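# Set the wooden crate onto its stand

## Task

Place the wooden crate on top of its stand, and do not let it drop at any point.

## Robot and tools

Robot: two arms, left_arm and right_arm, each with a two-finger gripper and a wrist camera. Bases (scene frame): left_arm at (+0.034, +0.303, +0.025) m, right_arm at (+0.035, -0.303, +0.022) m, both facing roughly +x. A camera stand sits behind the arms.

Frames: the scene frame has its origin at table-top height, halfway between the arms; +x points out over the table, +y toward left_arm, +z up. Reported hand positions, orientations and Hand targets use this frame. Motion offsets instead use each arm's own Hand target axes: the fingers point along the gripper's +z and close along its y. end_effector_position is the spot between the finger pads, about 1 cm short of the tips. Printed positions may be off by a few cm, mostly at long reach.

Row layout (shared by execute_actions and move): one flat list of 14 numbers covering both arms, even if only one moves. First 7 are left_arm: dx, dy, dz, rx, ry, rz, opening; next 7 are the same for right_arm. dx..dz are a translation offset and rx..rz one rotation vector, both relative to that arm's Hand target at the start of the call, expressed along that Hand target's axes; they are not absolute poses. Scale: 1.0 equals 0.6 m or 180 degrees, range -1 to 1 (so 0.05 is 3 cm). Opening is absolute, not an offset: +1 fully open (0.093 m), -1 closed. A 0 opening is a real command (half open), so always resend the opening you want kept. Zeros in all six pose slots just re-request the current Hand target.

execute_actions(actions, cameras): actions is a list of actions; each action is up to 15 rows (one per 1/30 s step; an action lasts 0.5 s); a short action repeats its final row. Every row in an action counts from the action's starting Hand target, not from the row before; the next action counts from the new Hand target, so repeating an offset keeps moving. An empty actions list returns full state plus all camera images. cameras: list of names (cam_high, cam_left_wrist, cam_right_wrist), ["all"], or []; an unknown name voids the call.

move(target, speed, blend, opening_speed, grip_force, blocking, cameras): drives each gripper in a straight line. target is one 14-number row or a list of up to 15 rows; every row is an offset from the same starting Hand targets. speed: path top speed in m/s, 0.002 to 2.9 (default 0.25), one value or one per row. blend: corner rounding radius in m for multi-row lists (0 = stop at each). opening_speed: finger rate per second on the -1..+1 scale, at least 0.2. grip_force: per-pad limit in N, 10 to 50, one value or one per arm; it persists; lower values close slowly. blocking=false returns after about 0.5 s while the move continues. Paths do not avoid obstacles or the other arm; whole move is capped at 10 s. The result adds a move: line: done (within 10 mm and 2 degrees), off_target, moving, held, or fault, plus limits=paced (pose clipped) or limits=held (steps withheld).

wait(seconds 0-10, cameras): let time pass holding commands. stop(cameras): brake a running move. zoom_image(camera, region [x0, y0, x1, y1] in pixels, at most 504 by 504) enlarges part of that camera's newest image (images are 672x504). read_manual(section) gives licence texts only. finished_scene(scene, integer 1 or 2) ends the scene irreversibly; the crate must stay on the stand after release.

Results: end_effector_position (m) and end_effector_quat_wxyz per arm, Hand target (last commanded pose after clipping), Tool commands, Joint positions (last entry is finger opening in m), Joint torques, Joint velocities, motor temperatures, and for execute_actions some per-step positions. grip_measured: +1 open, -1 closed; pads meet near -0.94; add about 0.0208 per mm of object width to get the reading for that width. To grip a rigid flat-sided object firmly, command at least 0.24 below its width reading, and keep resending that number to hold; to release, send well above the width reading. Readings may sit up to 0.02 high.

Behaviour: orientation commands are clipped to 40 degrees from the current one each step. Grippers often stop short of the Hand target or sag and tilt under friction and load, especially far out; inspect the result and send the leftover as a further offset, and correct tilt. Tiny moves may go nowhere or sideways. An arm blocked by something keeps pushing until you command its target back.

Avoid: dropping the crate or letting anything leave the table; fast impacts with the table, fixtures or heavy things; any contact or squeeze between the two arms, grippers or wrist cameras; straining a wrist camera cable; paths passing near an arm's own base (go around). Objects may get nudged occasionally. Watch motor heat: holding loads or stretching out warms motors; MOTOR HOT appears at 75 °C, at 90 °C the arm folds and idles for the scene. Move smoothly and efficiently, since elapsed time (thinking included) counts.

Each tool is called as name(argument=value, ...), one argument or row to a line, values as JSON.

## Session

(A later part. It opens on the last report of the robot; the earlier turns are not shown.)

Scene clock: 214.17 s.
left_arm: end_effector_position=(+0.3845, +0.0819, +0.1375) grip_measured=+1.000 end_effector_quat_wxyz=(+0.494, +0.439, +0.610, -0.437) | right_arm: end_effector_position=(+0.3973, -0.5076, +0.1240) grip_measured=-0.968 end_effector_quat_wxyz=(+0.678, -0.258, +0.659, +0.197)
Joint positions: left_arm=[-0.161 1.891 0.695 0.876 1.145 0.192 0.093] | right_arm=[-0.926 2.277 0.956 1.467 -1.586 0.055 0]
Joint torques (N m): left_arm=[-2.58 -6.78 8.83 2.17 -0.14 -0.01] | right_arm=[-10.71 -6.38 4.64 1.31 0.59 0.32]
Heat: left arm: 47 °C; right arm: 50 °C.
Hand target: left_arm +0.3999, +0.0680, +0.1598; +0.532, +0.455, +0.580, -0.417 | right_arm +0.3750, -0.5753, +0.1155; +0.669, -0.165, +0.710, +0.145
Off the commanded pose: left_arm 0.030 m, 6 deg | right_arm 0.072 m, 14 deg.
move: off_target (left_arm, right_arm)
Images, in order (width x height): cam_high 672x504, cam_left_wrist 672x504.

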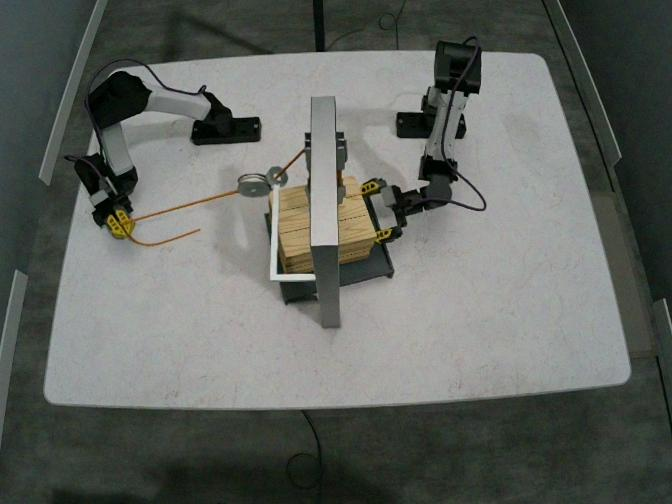

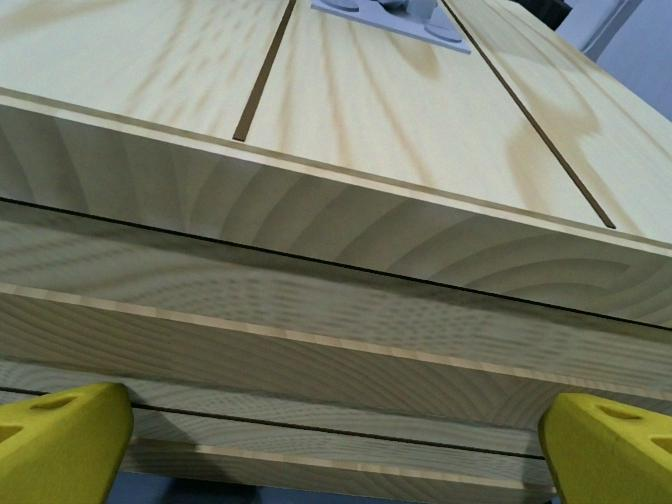

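move(
  target=[0.002, 0.0227, -0.025, 0, 0, 0, 1, 0, 0, 0, 0, 0, 0, -1],
  speed=0.05,
  cameras=["cam_high", "cam_left_wrist"],
)

zoom_image(
  camera="cam_high",
  region=[250, 160, 430, 310],
)

Scene clock: 220.80 s.
left_arm: end_effector_position=(+0.3902, +0.0936, +0.1406) grip_measured=+1.000 end_effector_quat_wxyz=(+0.498, +0.443, +0.599, -0.443) | right_arm: end_effector_position=(+0.3973, -0.5076, +0.1240) grip_measured=-0.968 end_effector_quat_wxyz=(+0.678, -0.258, +0.659, +0.197)
Joint positions: left_arm=[-0.118 1.91 0.719 0.876 1.206 0.205 0.093] | right_arm=[-0.926 2.277 0.956 1.467 -1.586 0.055 0]
Joint torques (N m): left_arm=[-1.36 -7.32 9.33 1.76 -0.21 0.1] | right_arm=[-10.78 -6.39 4.75 1.3 0.6 0.32]
Heat: left arm: 48 °C; right arm: 50 °C.
Hand target: left_arm +0.4095, +0.0858, +0.1600; +0.532, +0.455, +0.580, -0.417 | right_arm +0.3750, -0.5753, +0.1155; +0.669, -0.165, +0.710, +0.145
Off the commanded pose: left_arm 0.028 m, 5 deg | right_arm 0.072 m, 14 deg.
move: off_target (left_arm, right_arm)
Images, in order (width x height): cam_high 672x504, cam_left_wrist 672x504.

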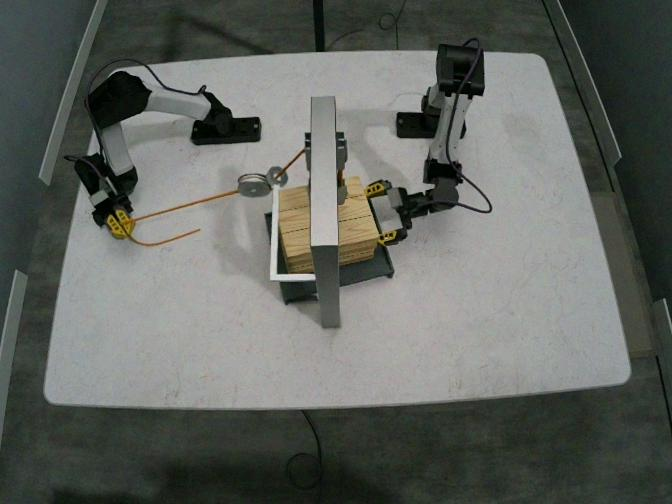

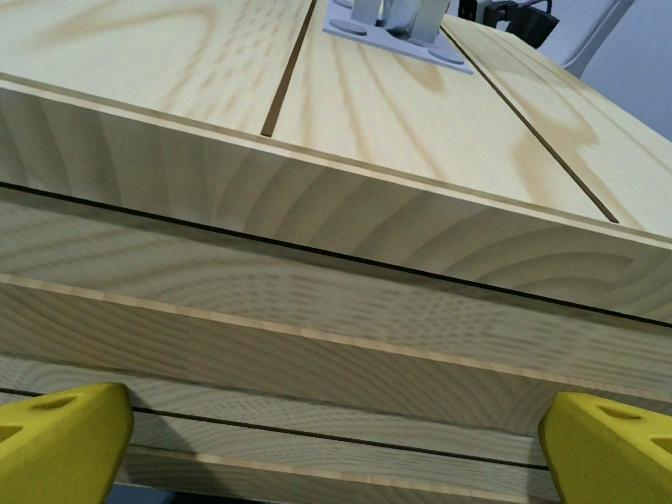

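Scaled by 2.800 from the camera's 672x504 image, which has a finer 960x720 frame.

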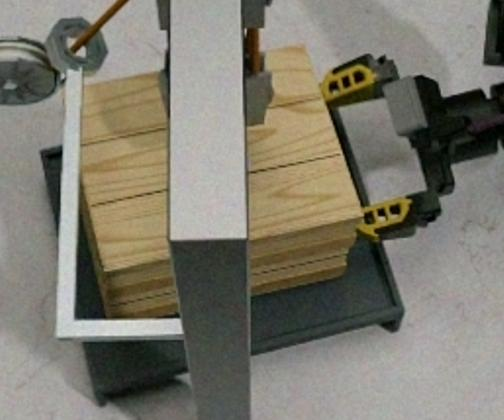

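move(
  target=[
    [0.025, 0, 0, 0, 0, 0, 1, -0.0317, 0.156, 0.0778, -0.0443, -0.0007, -0.0028, -1],
    [0.05, 0, 0, 0, 0, 0, 1, -0.0555, 0.285, 0.1387, -0.083, -0.0012, -0.0052, -1],
  ],
  speed=0.05,
  blend=[0.03, 0],
  cameras=["all"],
)

zoom_image(
  camera="cam_high",
  region=[250, 160, 430, 310],
)

Scene clock: 236.63 s.
left_arm: end_effector_position=(+0.3951, +0.0947, +0.1197) grip_measured=+1.000 end_effector_quat_wxyz=(+0.503, +0.443, +0.597, -0.441) | right_arm: end_effector_position=(+0.3729, -0.3790, +0.1307) grip_measured=-0.968 end_effector_quat_wxyz=(+0.639, -0.239, +0.685, +0.255)
Joint positions: left_arm=[-0.114 2.006 0.721 0.985 1.206 0.199 0.093] | right_arm=[-0.718 1.849 0.536 0.929 -1.428 -0.338 0]
Joint torques (N m): left_arm=[-1.25 -6.67 7.05 1.87 -0.15 0.17] | right_arm=[0.65 -8.17 5.63 1.53 -0.15 -0.34]
Heat: left arm: 48 °C; right arm: 48 °C.
Hand target: left_arm +0.4089, +0.0884, +0.1301; +0.532, +0.455, +0.580, -0.417 | right_arm +0.3787, -0.3839, +0.1410; +0.644, -0.256, +0.683, +0.231
Off the commanded pose: left_arm 0.018 m, 5 deg | right_arm 0.013 m, 3 deg.
move: off_target (left_arm, right_arm)

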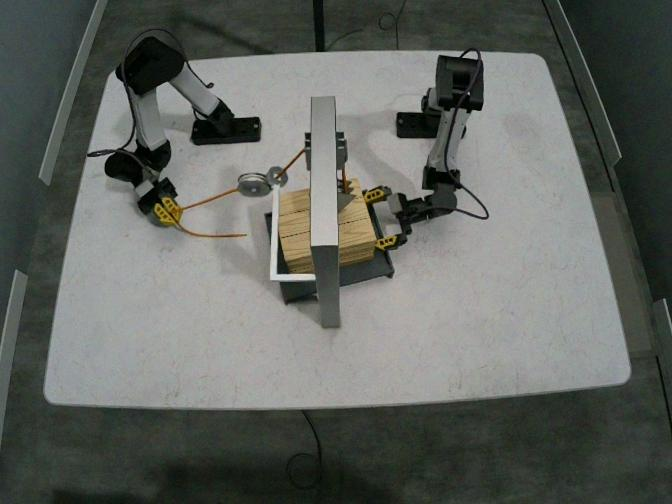

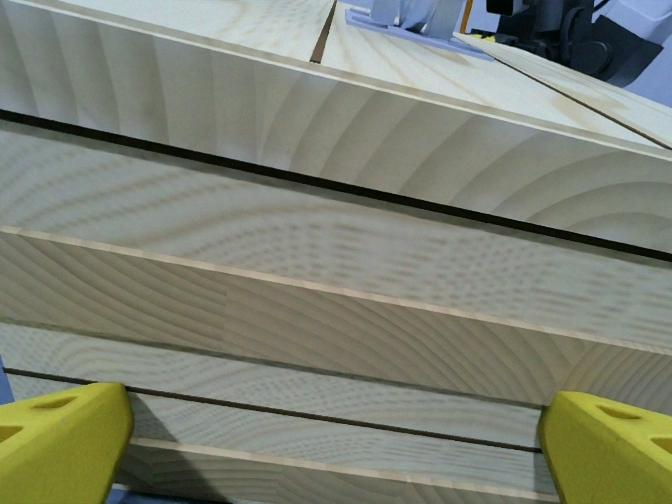

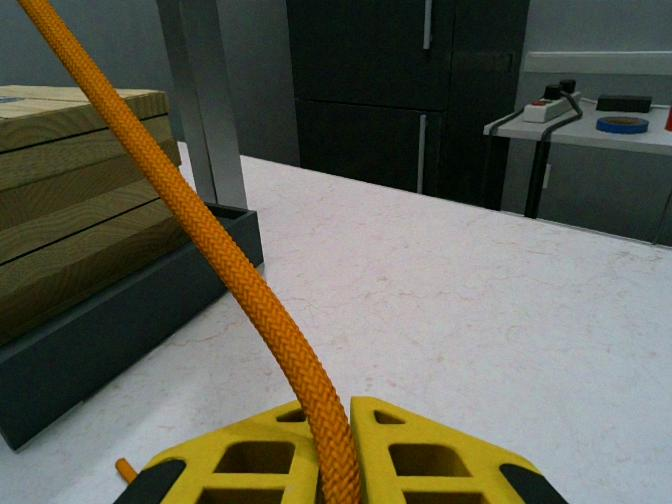

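Scaled by 2.800 from the camera's 672x504 image, which has a finer 960x720 frame.

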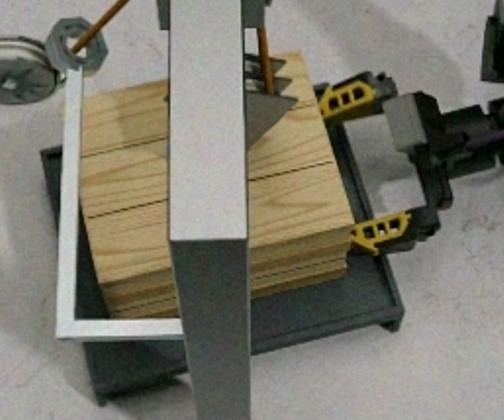

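zoom_image(
  camera="cam_right_wrist",
  region=[0, 60, 300, 460],
)

Scaled by 1.260 from the camera's 672x504 image, which has a finer 960x720 frame.

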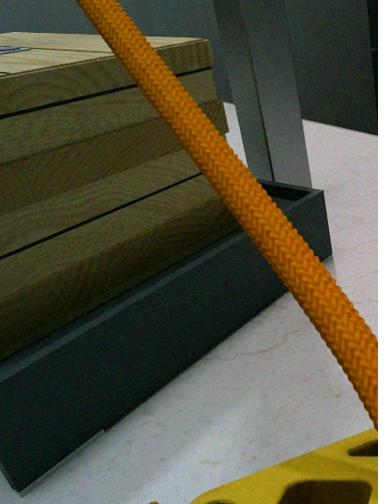

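move(
  target=[
    [-0.021, -0.008, -0.1417, 0, 0, 0, 1, 0, 0, 0, 0, 0, 0, -1],
    [-0.0293, -0.1797, -0.24, -0.2822, 0, -0.0247, 1, 0, 0, 0, 0, 0, 0, -1],
    [-0.0612, -0.261, 0.0298, -0.2822, 0, -0.0247, -1, 0, 0, 0, 0, 0, 0, -1],
  ],
  speed=[0.12, 0.25, 0.25],
  blend=[0.03, 0.04, 0],
  cameras=["cam_high", "cam_left_wrist"],
)

zoom_image(
  camera="cam_high",
  region=[250, 160, 430, 310],
)

Scene clock: 256.83 s.
left_arm: end_effector_position=(+0.2567, +0.0354, +0.1450) grip_measured=-0.984 end_effector_quat_wxyz=(+0.637, +0.192, +0.734, -0.133) | right_arm: end_effector_position=(+0.3718, -0.3779, +0.1296) grip_measured=-0.968 end_effector_quat_wxyz=(+0.637, -0.238, +0.687, +0.256)
Joint positions: left_arm=[-1.186 1.512 0.244 1.062 -0.737 -0.091 0] | right_arm=[-0.718 1.84 0.536 0.887 -1.428 -0.364 0]
Joint torques (N m): left_arm=[-0.66 -3.52 6.83 2.26 -0.37 0.15] | right_arm=[0.61 -8.16 6.09 1.54 -0.19 -0.32]
Motor temperatures (°C): left_arm=[29 36 40 49 28 26 28] | right_arm=[42 36 36 38 28 25 32]
Heat: left arm: 49 °C; right arm: 42 °C.
Hand target: left_arm +0.2618, +0.0306, +0.1651; +0.659, +0.161, +0.720, -0.147 | right_arm +0.3787, -0.3839, +0.1410; +0.644, -0.256, +0.683, +0.231
Off the commanded pose: left_arm 0.021 m, 5 deg | right_arm 0.015 m, 4 deg.
move: off_target (left_arm, right_arm); target 3's new opening was sent with left_arm's hand 0.022 m and 5 deg from that target
Images, in order (width x height): cam_high 672x504, cam_left_wrist 672x504.

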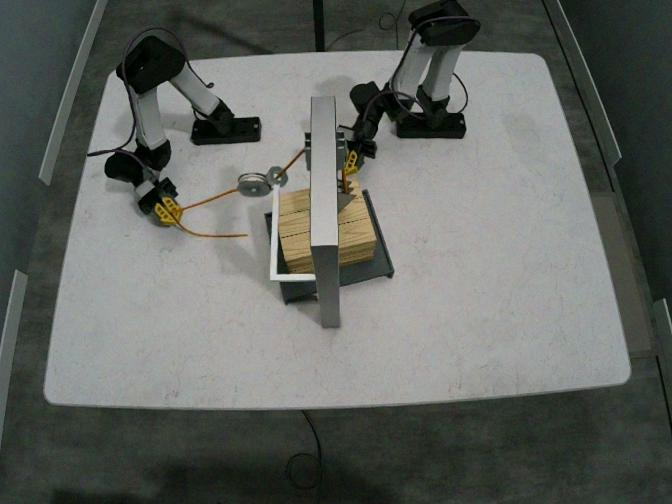

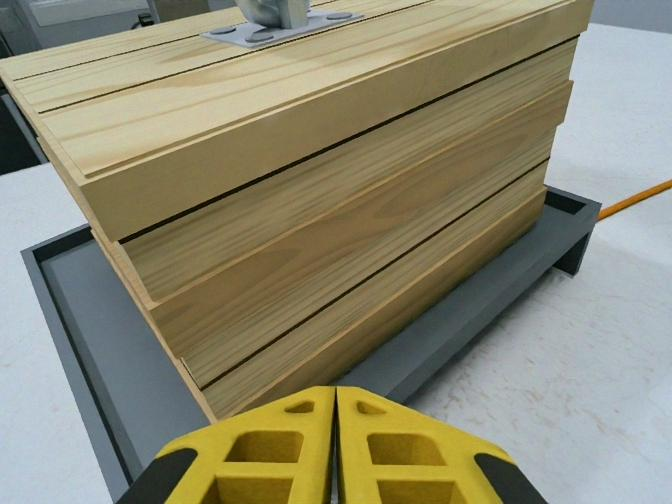

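Scaled by 2.800 from the camera's 672x504 image, which has a finer 960x720 frame.

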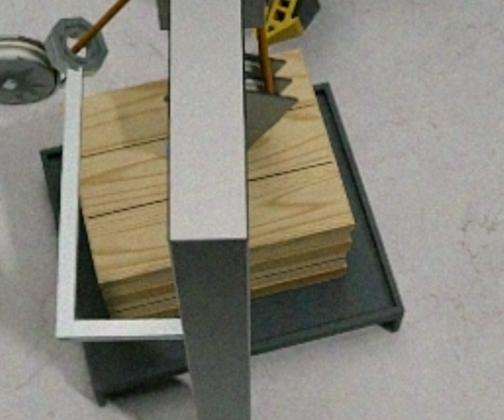

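zoom_image(
  camera="cam_left_wrist",
  region=[330, 150, 630, 420],
)

zoom_image(
  camera="cam_left_wrist",
  region=[20, 200, 340, 504],
)

Scaled by 1.680 from the camera's 672x504 image, which has a finer 960x720 frame.

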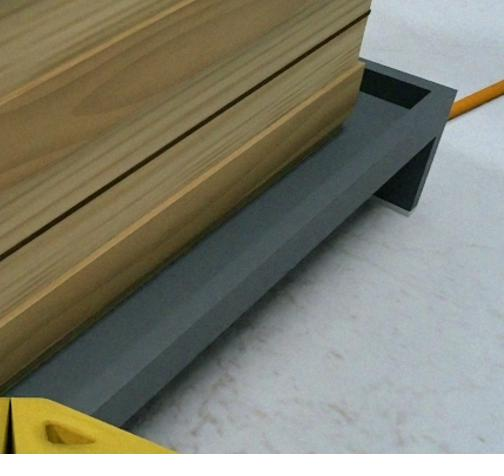

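Scaled by 1.575 from the camera's 672x504 image, which has a finer 960x720 frame.

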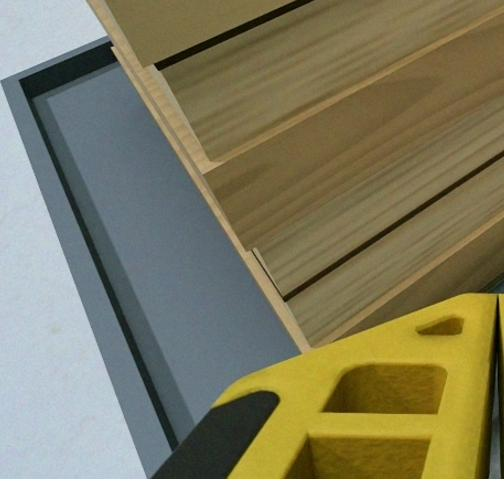

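move(
  target=[
    [-0.009, -0.005, -0.09, 0, 0, 0, -1, -0.0237, 0.1377, 0.0998, -0.0388, -0.0005, -0.0025, -1],
    [-0.009, -0.005, -0.09, 0, 0, 0, -1, -0.0237, 0.1377, 0.0998, -0.0388, -0.0005, -0.0025, 1],
  ],
  speed=0.06,
  opening_speed=1.0,
  cameras=["all"],
)

zoom_image(
  camera="cam_high",
  region=[250, 160, 430, 310],
)

Scene clock: 270.80 s.
left_arm: end_effector_position=(+0.2108, +0.0451, +0.1702) grip_measured=-0.984 end_effector_quat_wxyz=(+0.655, +0.180, +0.718, -0.148) | right_arm: end_effector_position=(+0.3697, -0.2804, +0.1411) grip_measured=+1.000 end_effector_quat_wxyz=(+0.612, -0.286, +0.677, +0.291)
Joint positions: left_arm=[-1.401 1.304 0.186 0.951 -0.949 -0.112 0] | right_arm=[-0.427 1.705 0.386 1.048 -1.264 -0.215 0.093]
Joint torques (N m): left_arm=[-0.77 -4.74 4.86 1.49 -0.38 -0.02] | right_arm=[0.61 -6.16 3.38 2.48 -0.1 -0.06]
Heat: left arm: 50 °C; right arm: 40 °C.
Hand target: left_arm +0.2123, +0.0505, +0.1752; +0.659, +0.161, +0.720, -0.147 | right_arm +0.3714, -0.2816, +0.1502; +0.629, -0.297, +0.666, +0.270
Off the commanded pose: left_arm 0.008 m, 2 deg | right_arm 0.009 m, 4 deg.
move: off_target (right_arm); target 2's new opening was sent with right_arm's hand 0.010 m and 4 deg from that target

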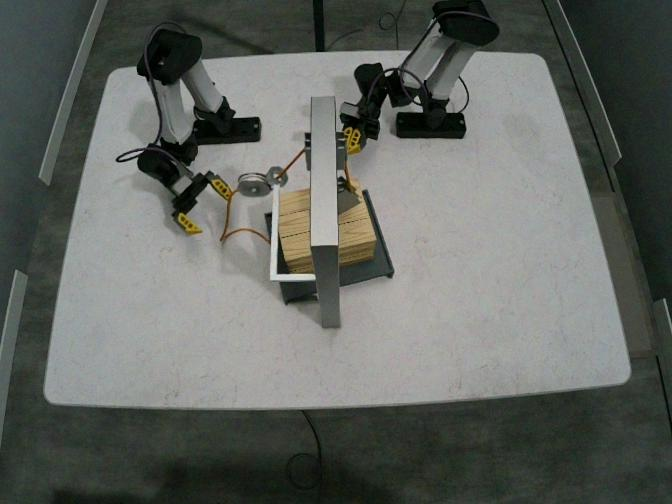

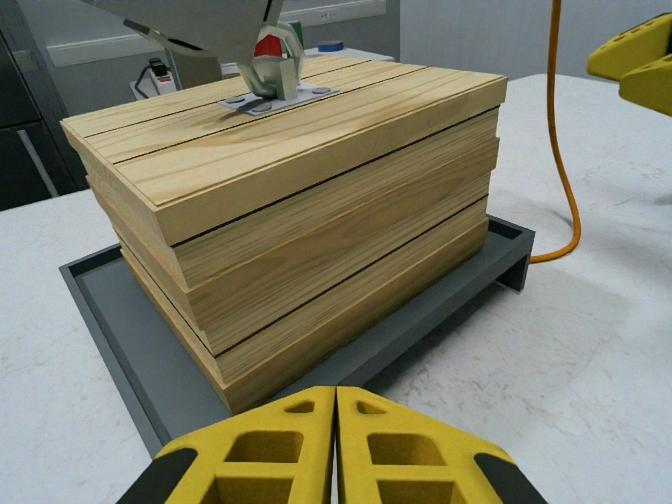

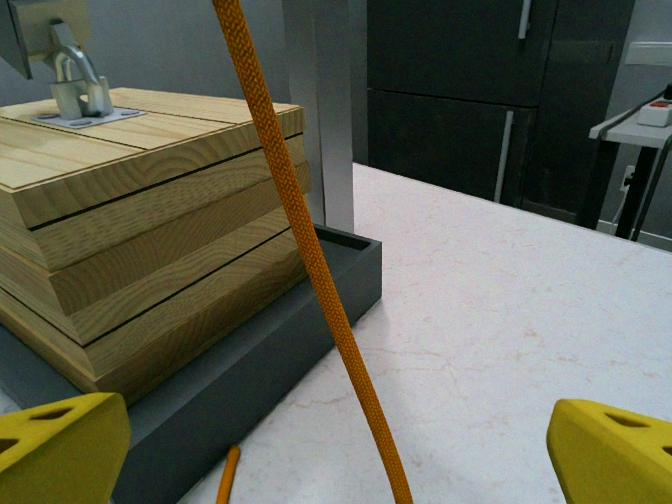

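Scaled by 2.800 from the camera's 672x504 image, which has a finer 960x720 frame.

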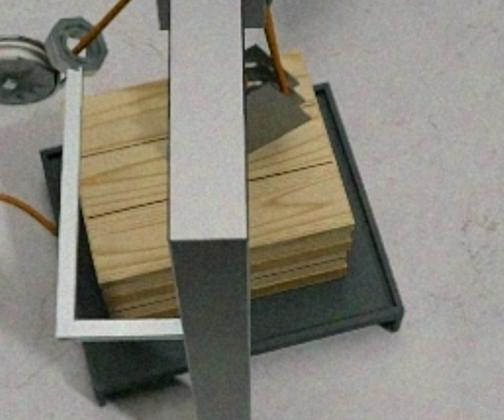

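zoom_image(
  camera="cam_left_wrist",
  region=[200, 190, 560, 420],
)

zoom_image(
  camera="cam_right_wrist",
  region=[0, 180, 400, 480],
)

Scaled by 1.400 from the camera's 672x504 image, which has a finer 960x720 frame.

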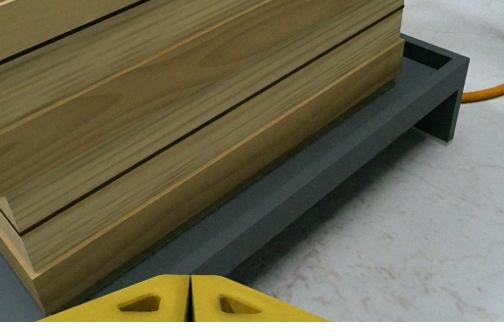

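Scaled by 1.260 from the camera's 672x504 image, which has a finer 960x720 frame.

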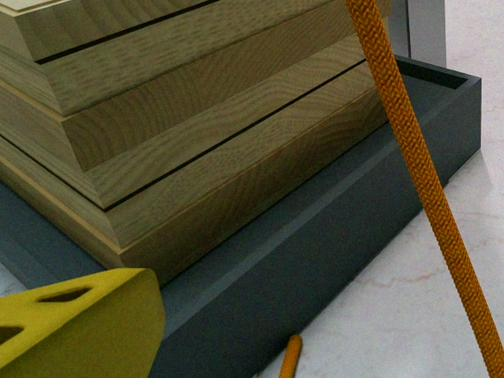

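move(
  target=[0, 0, -0.02, 0, 0, 0, -1, 0, 0, -0.15, 0, 0, 0, 1],
  speed=0.2,
  cameras=["cam_high", "cam_left_wrist"],
)

Scene clock: 276.23 s.
left_arm: end_effector_position=(+0.1998, +0.0499, +0.1723) grip_measured=-0.984 end_effector_quat_wxyz=(+0.656, +0.180, +0.718, -0.149) | right_arm: end_effector_position=(+0.3146, -0.3482, +0.1504) grip_measured=+1.000 end_effector_quat_wxyz=(+0.652, -0.258, +0.659, +0.272)
Joint positions: left_arm=[-1.457 1.249 0.172 0.899 -1.004 -0.129 0] | right_arm=[-0.792 1.643 0.321 0.976 -1.567 -0.324 0.093]
Joint torques (N m): left_arm=[-0.81 -4.25 4.93 1.45 -0.4 -0.03] | right_arm=[-0.34 -5.79 3.26 1.79 -0.52 -0.18]
Heat: left arm: 49 °C; right arm: 40 °C.
Hand target: left_arm +0.2015, +0.0556, +0.1763; +0.659, +0.161, +0.720, -0.147 | right_arm +0.3104, -0.3475, +0.1559; +0.629, -0.297, +0.666, +0.270
Off the commanded pose: left_arm 0.007 m, 2 deg | right_arm 0.007 m, 5 deg.
joint sent to its limit (right arm) — joint 5 (wrist yaw), lower limit. The joint targets are off in orientation, not in position.
move: off_target (right_arm)
Images, in order (width x height): cam_high 672x504, cam_left_wrist 672x504.

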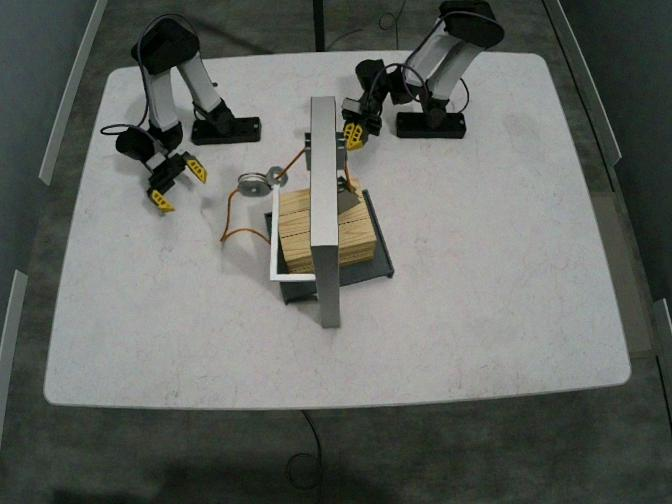

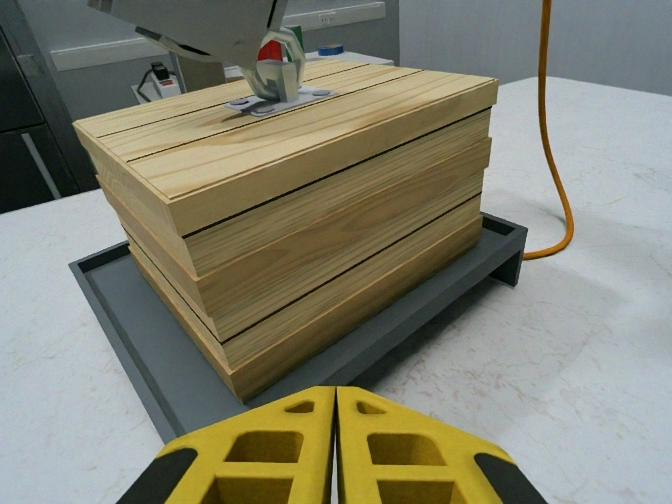

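finished_scene(
  scene=2,
)

The scene is finished: the task was done.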